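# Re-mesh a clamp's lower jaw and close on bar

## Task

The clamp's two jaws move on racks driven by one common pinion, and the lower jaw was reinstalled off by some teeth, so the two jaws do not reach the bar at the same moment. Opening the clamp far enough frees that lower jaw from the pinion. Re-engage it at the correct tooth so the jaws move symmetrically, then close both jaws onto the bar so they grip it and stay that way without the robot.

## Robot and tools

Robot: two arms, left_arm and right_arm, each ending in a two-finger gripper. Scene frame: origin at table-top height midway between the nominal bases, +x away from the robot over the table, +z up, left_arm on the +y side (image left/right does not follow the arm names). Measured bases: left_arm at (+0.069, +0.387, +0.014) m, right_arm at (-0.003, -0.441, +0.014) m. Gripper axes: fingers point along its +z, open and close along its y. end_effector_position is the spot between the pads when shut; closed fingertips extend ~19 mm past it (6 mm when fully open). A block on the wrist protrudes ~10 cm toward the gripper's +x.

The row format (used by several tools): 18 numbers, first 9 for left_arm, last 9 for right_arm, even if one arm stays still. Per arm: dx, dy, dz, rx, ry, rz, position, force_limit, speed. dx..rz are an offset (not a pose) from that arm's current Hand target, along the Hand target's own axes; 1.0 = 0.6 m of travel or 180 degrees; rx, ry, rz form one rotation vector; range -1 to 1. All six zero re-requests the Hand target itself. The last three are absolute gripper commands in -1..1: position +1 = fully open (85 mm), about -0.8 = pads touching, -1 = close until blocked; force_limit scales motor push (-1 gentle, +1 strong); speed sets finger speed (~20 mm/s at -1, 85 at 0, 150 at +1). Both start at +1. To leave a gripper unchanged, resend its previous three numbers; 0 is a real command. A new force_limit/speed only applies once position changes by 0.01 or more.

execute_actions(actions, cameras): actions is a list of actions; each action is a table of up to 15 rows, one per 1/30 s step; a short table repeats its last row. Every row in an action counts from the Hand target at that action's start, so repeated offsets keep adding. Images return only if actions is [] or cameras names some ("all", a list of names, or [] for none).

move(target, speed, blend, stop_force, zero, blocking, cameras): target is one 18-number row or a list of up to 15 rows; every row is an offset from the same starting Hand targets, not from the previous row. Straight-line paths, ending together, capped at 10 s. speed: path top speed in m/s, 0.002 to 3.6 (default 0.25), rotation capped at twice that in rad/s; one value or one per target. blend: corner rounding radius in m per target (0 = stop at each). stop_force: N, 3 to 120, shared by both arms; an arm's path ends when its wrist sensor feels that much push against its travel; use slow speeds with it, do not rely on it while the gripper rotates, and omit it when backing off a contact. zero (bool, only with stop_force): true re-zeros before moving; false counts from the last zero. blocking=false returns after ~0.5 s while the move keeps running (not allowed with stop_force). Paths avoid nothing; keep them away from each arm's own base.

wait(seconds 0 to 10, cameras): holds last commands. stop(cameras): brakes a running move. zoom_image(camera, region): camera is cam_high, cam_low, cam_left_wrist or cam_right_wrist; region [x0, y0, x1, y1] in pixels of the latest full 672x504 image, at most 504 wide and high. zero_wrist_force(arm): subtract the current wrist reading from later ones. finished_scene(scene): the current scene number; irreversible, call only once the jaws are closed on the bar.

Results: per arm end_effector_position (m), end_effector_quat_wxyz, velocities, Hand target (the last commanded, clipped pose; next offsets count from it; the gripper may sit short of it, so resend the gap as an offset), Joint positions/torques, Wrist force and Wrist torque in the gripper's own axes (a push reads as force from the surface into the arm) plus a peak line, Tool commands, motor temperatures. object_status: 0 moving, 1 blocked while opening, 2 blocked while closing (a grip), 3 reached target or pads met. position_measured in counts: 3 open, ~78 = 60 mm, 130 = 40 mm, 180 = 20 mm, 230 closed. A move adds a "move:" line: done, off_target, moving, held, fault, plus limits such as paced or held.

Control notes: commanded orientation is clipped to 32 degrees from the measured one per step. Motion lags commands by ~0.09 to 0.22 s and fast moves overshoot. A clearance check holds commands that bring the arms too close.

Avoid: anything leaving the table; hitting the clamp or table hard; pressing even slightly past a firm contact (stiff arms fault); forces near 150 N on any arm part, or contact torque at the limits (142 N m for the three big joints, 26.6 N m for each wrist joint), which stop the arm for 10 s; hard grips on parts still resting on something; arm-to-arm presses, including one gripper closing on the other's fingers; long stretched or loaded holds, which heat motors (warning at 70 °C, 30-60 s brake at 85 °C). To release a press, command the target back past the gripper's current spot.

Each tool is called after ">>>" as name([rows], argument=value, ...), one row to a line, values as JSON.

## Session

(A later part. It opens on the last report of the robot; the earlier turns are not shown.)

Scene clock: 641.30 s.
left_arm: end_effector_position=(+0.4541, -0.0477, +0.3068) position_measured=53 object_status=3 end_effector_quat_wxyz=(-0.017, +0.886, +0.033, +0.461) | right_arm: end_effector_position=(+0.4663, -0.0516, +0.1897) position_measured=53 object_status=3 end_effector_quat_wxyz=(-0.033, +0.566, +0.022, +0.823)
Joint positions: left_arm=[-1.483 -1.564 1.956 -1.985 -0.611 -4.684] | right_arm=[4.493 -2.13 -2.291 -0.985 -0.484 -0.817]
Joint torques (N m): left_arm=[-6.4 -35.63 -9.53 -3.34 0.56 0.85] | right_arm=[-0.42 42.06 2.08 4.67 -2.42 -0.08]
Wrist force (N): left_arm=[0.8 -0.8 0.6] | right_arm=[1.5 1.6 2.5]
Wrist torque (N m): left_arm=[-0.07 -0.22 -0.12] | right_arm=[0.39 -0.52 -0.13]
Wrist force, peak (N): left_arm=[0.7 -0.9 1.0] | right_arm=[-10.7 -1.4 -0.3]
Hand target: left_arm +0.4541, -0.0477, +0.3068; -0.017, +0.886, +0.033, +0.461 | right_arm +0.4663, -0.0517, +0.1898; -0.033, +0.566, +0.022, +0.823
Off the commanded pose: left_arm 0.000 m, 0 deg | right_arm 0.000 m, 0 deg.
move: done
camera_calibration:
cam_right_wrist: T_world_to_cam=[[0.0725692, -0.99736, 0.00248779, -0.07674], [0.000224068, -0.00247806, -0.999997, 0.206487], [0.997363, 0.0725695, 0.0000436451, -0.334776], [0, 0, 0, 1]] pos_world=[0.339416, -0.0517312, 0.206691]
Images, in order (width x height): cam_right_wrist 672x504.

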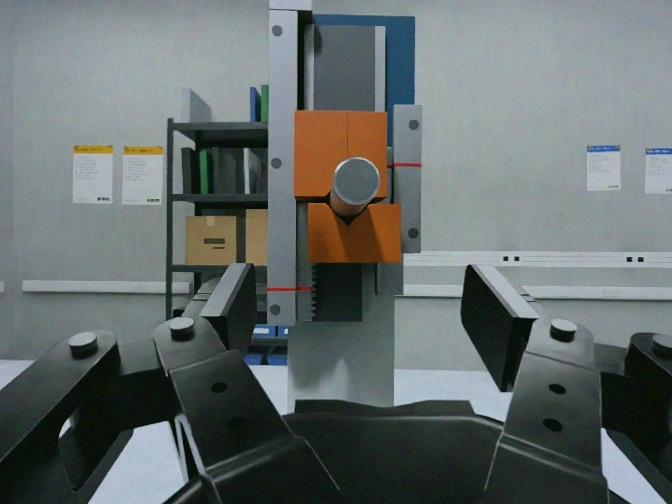

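>>> zoom_image(camera="cam_right_wrist", region=[255, 130, 435, 340])

>>> zoom_image(camera="cam_right_wrist", region=[300, 150, 400, 250])

Scaled by 2.400 from the camera's 672x504 image, which has a finer 960x720 frame.

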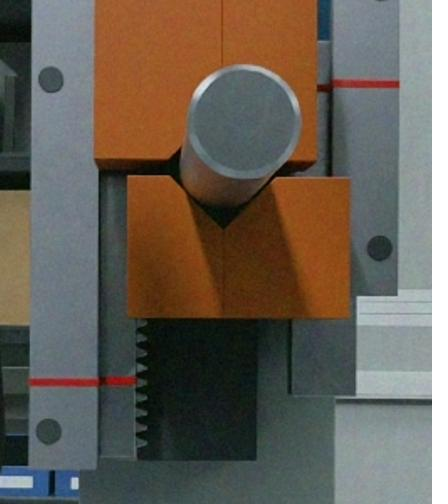

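Scaled by 5.040 from the camera's 672x504 image, which has a finer 960x720 frame.

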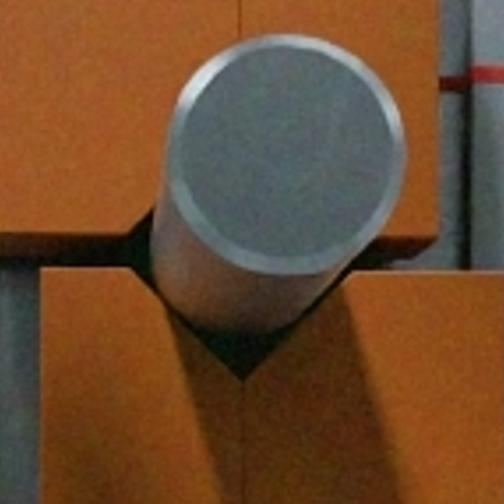

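>>> move(target=[0,0,0,0,0,0,0.6,-0.6,-0.5,0.0241,-0.006,0.0601,0,0,0,0.6,-0.6,-0.5], speed=0.15, cameras=["cam_right_wrist"])

>>> zoom_image(camera="cam_right_wrist", region=[290, 180, 430, 340])

>>> zoom_image(camera="cam_right_wrist", region=[255, 280, 355, 410])

>>> zoom_image(camera="cam_right_wrist", region=[340, 130, 450, 260])

Scene clock: 723.40 s.
left_arm: end_effector_position=(+0.4541, -0.0477, +0.3068) position_measured=53 object_status=3 end_effector_quat_wxyz=(-0.017, +0.886, +0.033, +0.461) | right_arm: end_effector_position=(+0.4944, -0.0459, +0.2163) position_measured=53 object_status=3 end_effector_quat_wxyz=(-0.033, +0.566, +0.022, +0.823)
Joint positions: left_arm=[-1.483 -1.564 1.956 -1.985 -0.611 -4.684] | right_arm=[4.433 -2.066 -2.219 -1.201 -0.524 -0.725]
Joint torques (N m): left_arm=[-5.03 -36.05 -10.27 -3.29 0.57 0.86] | right_arm=[9.27 22.42 11.14 1.06 1.31 -1.31]
Wrist force (N): left_arm=[0.6 -0.8 0.7] | right_arm=[1.4 1.2 2.5]
Wrist torque (N m): left_arm=[-0.09 -0.19 -0.12] | right_arm=[0.34 -0.51 -0.05]
Wrist force, peak (N): left_arm=[0.7 -0.9 0.9] | right_arm=[1.9 1.6 3.8]
Hand target: left_arm +0.4541, -0.0477, +0.3068; -0.017, +0.886, +0.033, +0.461 | right_arm +0.4944, -0.0458, +0.2162; -0.033, +0.566, +0.022, +0.823
Off the commanded pose: left_arm 0.000 m, 0 deg | right_arm 0.000 m, 0 deg.
move: done
camera_calibration:
cam_right_wrist: T_world_to_cam=[[0.072471, -0.997368, 0.00219532, -0.0729573], [0.000402398, -0.00217187, -0.999998, 0.233044], [0.99737, 0.0724718, 0.000243942, -0.363278], [0, 0, 0, 1]] pos_world=[0.367516, -0.0459318, 0.233292]
Images, in order (width x height): cam_right_wrist 672x504.

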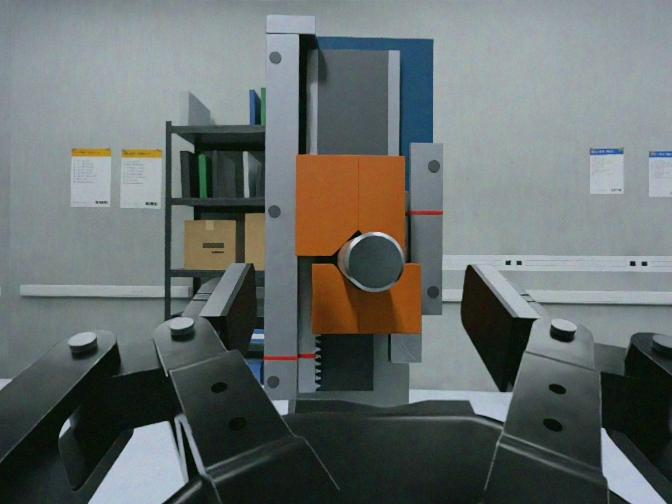

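Scaled by 3.150 from the camera's 672x504 image, which has a finer 960x720 frame.

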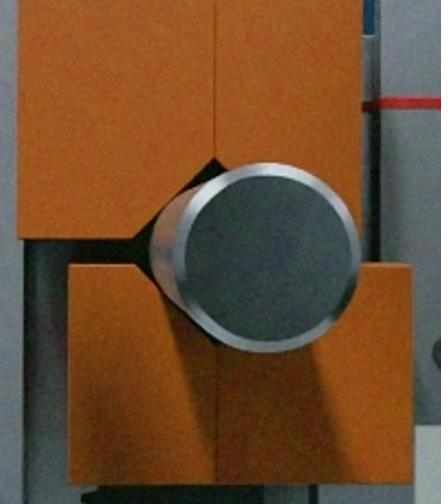

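Scaled by 3.877 from the camera's 672x504 image, which has a finer 960x720 frame.

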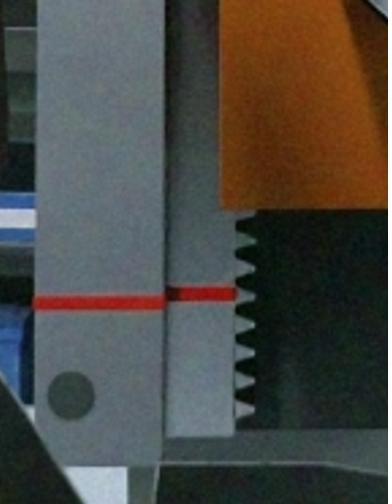

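Scaled by 3.877 from the camera's 672x504 image, which has a finer 960x720 frame.

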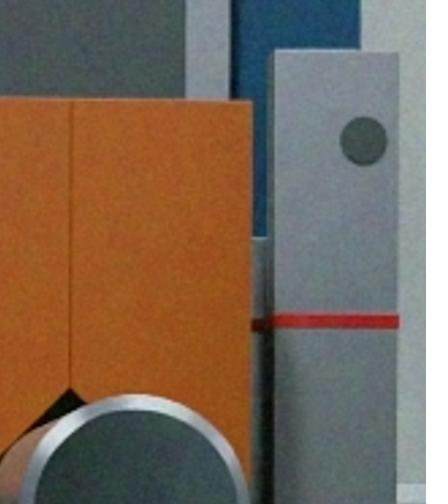

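>>> move([
  [0,0,0,0,0,0,0.6,-0.6,-0.5,-0.0573,0.0057,-0.0657,0,-0.1167,0,0.6,-0.6,-0.5],
  [0,0,0,0,0,0,0.6,-0.6,-0.5,-0.0573,0.0057,-0.0657,0,-0.1167,0,-0.85,-0.6,0.5],
  [0,0,0,0,0,0,0.6,-0.6,-0.5,-0.0695,0.0057,0.0219,0,-0.1167,0,-0.85,-0.6,0.5],
], speed=0.15, cameras=["cam_right_wrist","cam_left_wrist"])

Scene clock: 795.50 s.
left_arm: end_effector_position=(+0.4541, -0.0477, +0.3068) position_measured=53 object_status=3 end_effector_quat_wxyz=(-0.017, +0.886, +0.033, +0.461) | right_arm: end_effector_position=(+0.5217, -0.0471, +0.1819) position_measured=232 object_status=3 end_effector_quat_wxyz=(-0.028, +0.707, +0.028, +0.706)
Joint positions: left_arm=[-1.483 -1.564 1.956 -1.985 -0.611 -4.684] | right_arm=[4.409 -1.983 -1.97 -2.332 -0.408 0.002]
Joint torques (N m): left_arm=[-3.13 -36.27 -9.76 -3.5 0.65 0.82] | right_arm=[-1.9 41.79 17.18 2.61 1.07 -0.18]
Wrist force (N): left_arm=[0.6 -0.7 0.7] | right_arm=[1.6 1.2 1.7]
Wrist torque (N m): left_arm=[-0.06 -0.18 -0.12] | right_arm=[0.23 -0.36 -0.09]
Wrist force, peak (N): left_arm=[1.0 -0.8 0.9] | right_arm=[2.2 1.9 3.6]
Hand target: left_arm +0.4541, -0.0477, +0.3068; -0.017, +0.886, +0.033, +0.461 | right_arm +0.5218, -0.0471, +0.1820; -0.028, +0.707, +0.028, +0.706
Off the commanded pose: left_arm 0.000 m, 0 deg | right_arm 0.000 m, 0 deg.
move: done
camera_calibration:
cam_left_wrist: T_world_to_cam=[[0.0689467, -0.997494, -0.0158788, -0.0629432], [-0.818491, -0.0474597, -0.572556, 0.560333], [0.570367, 0.0524725, -0.819712, 0.127117], [0, 0, 0, 1]] pos_world=[0.390464, -0.0428624, 0.424022]
cam_right_wrist: T_world_to_cam=[[0.0738832, -0.997256, 0.00468402, -0.0772614], [-0.35716, -0.0308455, -0.933534, 0.371671], [0.931116, 0.0672995, -0.358459, -0.290886], [0, 0, 0, 1]] pos_world=[0.409303, -0.0460085, 0.243059]
Images, in order (width x height): cam_left_wrist 672x504, cam_right_wrist 672x504.

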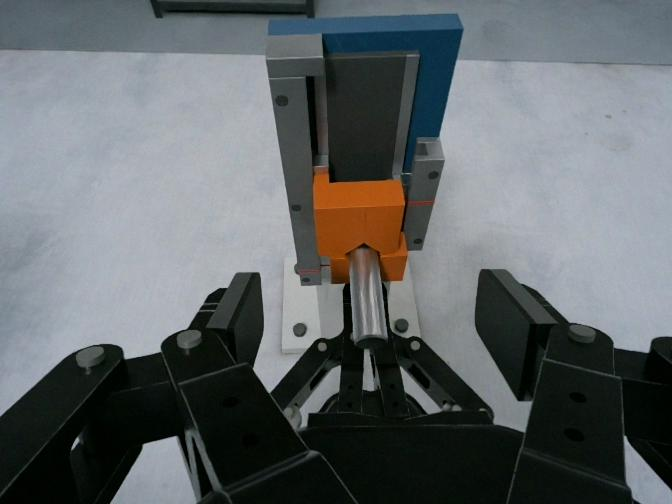

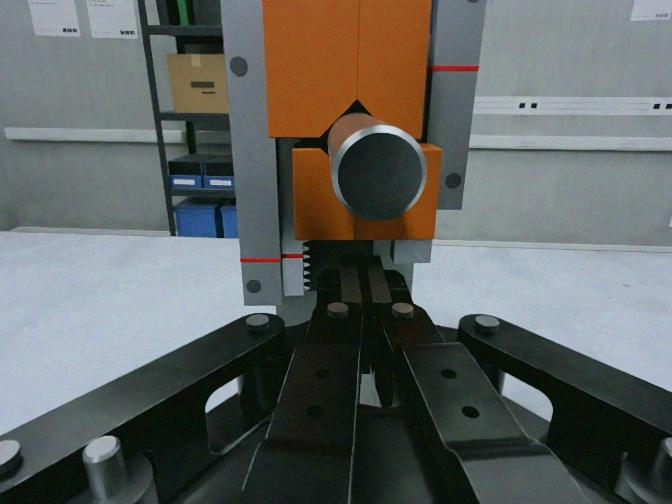

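>>> move(target=[0,0,0,0,0,0,0.6,-0.6,-0.5,0.025,0,0,0,0,0,-0.85,-0.6,0.5], speed=0.01, stop_force=12, cameras=["cam_right_wrist"])

>>> zoom_image(camera="cam_right_wrist", region=[220, 30, 500, 300])

Scene clock: 801.00 s.
left_arm: end_effector_position=(+0.4541, -0.0477, +0.3068) position_measured=53 object_status=3 end_effector_quat_wxyz=(-0.017, +0.886, +0.033, +0.461) | right_arm: end_effector_position=(+0.5218, -0.0471, +0.1913) position_measured=232 object_status=3 end_effector_quat_wxyz=(-0.028, +0.707, +0.028, +0.706)
Joint positions: left_arm=[-1.483 -1.564 1.956 -1.985 -0.611 -4.684] | right_arm=[4.409 -1.965 -1.963 -2.356 -0.408 0.002]
Joint torques (N m): left_arm=[-2.1 -36.05 -10.88 -3.44 0.79 0.83] | right_arm=[-8.68 28 12.54 2.86 3.25 -0.75]
Wrist force (N): left_arm=[0.6 -0.9 0.6] | right_arm=[-10.3 -1.2 2.8]
Wrist torque (N m): left_arm=[-0.10 -0.18 -0.12] | right_arm=[0.27 -0.13 -0.16]
Wrist force, peak (N): left_arm=[0.9 -0.8 0.9] | right_arm=[-24.6 -5.2 12.5]
Hand target: left_arm +0.4541, -0.0477, +0.3068; -0.017, +0.886, +0.033, +0.461 | right_arm +0.5218, -0.0471, +0.1913; -0.028, +0.707, +0.028, +0.706 (not the last commanded pose)
Off the commanded pose: left_arm 0.000 m, 0 deg | right_arm 0.006 m, 0 deg.
move: contact (right_arm)
camera_calibration:
cam_right_wrist: T_world_to_cam=[[0.0739205, -0.997253, 0.0047845, -0.0773462], [-0.357065, -0.0309461, -0.933567, 0.380504], [0.93115, 0.0673013, -0.358372, -0.287516], [0, 0, 0, 1]] pos_world=[0.409303, -0.0460084, 0.252559]
Images, in order (width x height): cam_right_wrist 672x504.

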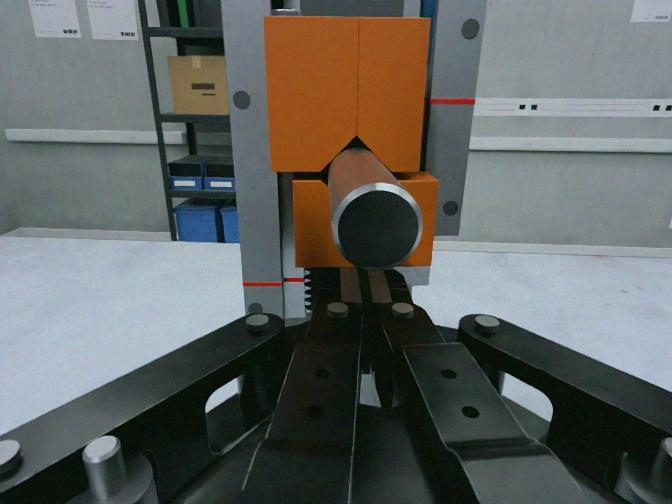

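Scaled by 1.800 from the camera's 672x504 image, which has a finer 960x720 frame.

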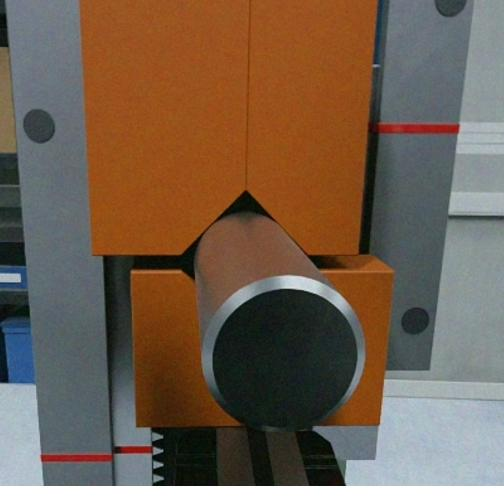

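>>> move([
  [0,0,0,0,0,0,0.6,-0.6,-0.5,-0.025,0,0,0,0,0,-0.85,-0.6,0.5],
  [0,0,0,0,0,0,0.6,-0.6,-0.5,-0.025,0,-0.0928,0,0.1167,0,-0.85,-0.6,0.5],
  [0,0,0,0,0,0,0.6,-0.6,-0.5,-0.0027,0.0007,-0.0928,0,0.1167,0,0.6,-0.6,0.5],
], speed=[0.05,0.2,0.2], cameras=["cam_right_wrist"])

>>> zoom_image(camera="cam_right_wrist", region=[255, 130, 435, 340])

>>> zoom_image(camera="cam_right_wrist", region=[300, 150, 400, 250])

Scene clock: 816.87 s.
left_arm: end_effector_position=(+0.4541, -0.0477, +0.3068) position_measured=53 object_status=3 end_effector_quat_wxyz=(-0.017, +0.886, +0.033, +0.461) | right_arm: end_effector_position=(+0.4663, -0.0519, +0.1898) position_measured=53 object_status=0 end_effector_quat_wxyz=(-0.033, +0.566, +0.022, +0.823)
Joint positions: left_arm=[-1.483 -1.564 1.956 -1.985 -0.611 -4.684] | right_arm=[4.493 -2.129 -2.292 -0.984 -0.484 -0.817]
Joint torques (N m): left_arm=[-0.39 -36.09 -9.31 -3.34 0.77 0.83] | right_arm=[-3.17 41.68 14.99 0.75 -3.48 -1.84]
Wrist force (N): left_arm=[0.8 -0.8 0.6] | right_arm=[1.8 0.7 2.3]
Wrist torque (N m): left_arm=[-0.08 -0.22 -0.12] | right_arm=[0.25 -0.58 -0.13]
Wrist force, peak (N): left_arm=[0.6 -1.0 0.8] | right_arm=[-10.4 -0.8 2.8]
Hand target: left_arm +0.4541, -0.0477, +0.3068; -0.017, +0.886, +0.033, +0.461 | right_arm +0.4663, -0.0519, +0.1898; -0.033, +0.566, +0.022, +0.823
Off the commanded pose: left_arm 0.000 m, 0 deg | right_arm 0.000 m, 0 deg.
move: done
camera_calibration:
cam_right_wrist: T_world_to_cam=[[0.0724695, -0.997368, 0.00248728, -0.0770061], [0.000323563, -0.00247033, -0.999997, 0.206553], [0.997371, 0.07247, 0.000143688, -0.334783], [0, 0, 0, 1]] pos_world=[0.339416, -0.0520314, 0.206792]
Images, in order (width x height): cam_right_wrist 672x504.

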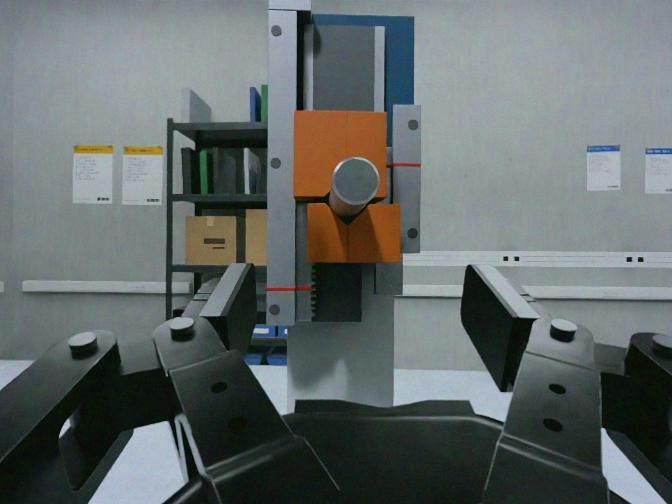

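Scaled by 2.400 from the camera's 672x504 image, which has a finer 960x720 frame.

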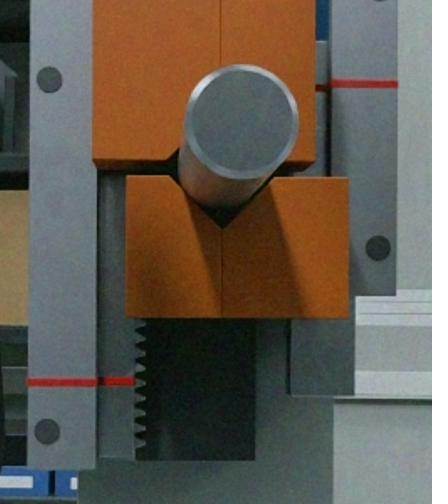

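Scaled by 5.040 from the camera's 672x504 image, which has a finer 960x720 frame.

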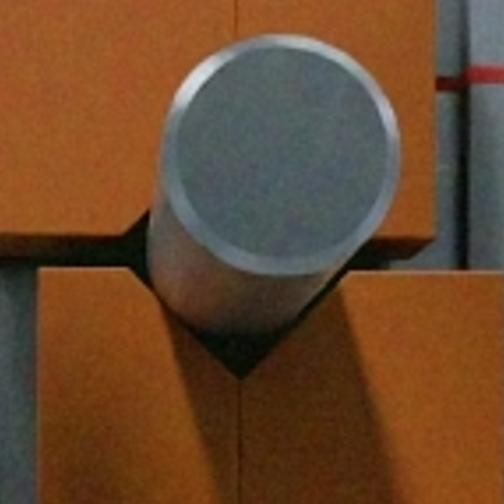

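>>> finished_scene(scene=1)

The scene is finished: the task was done.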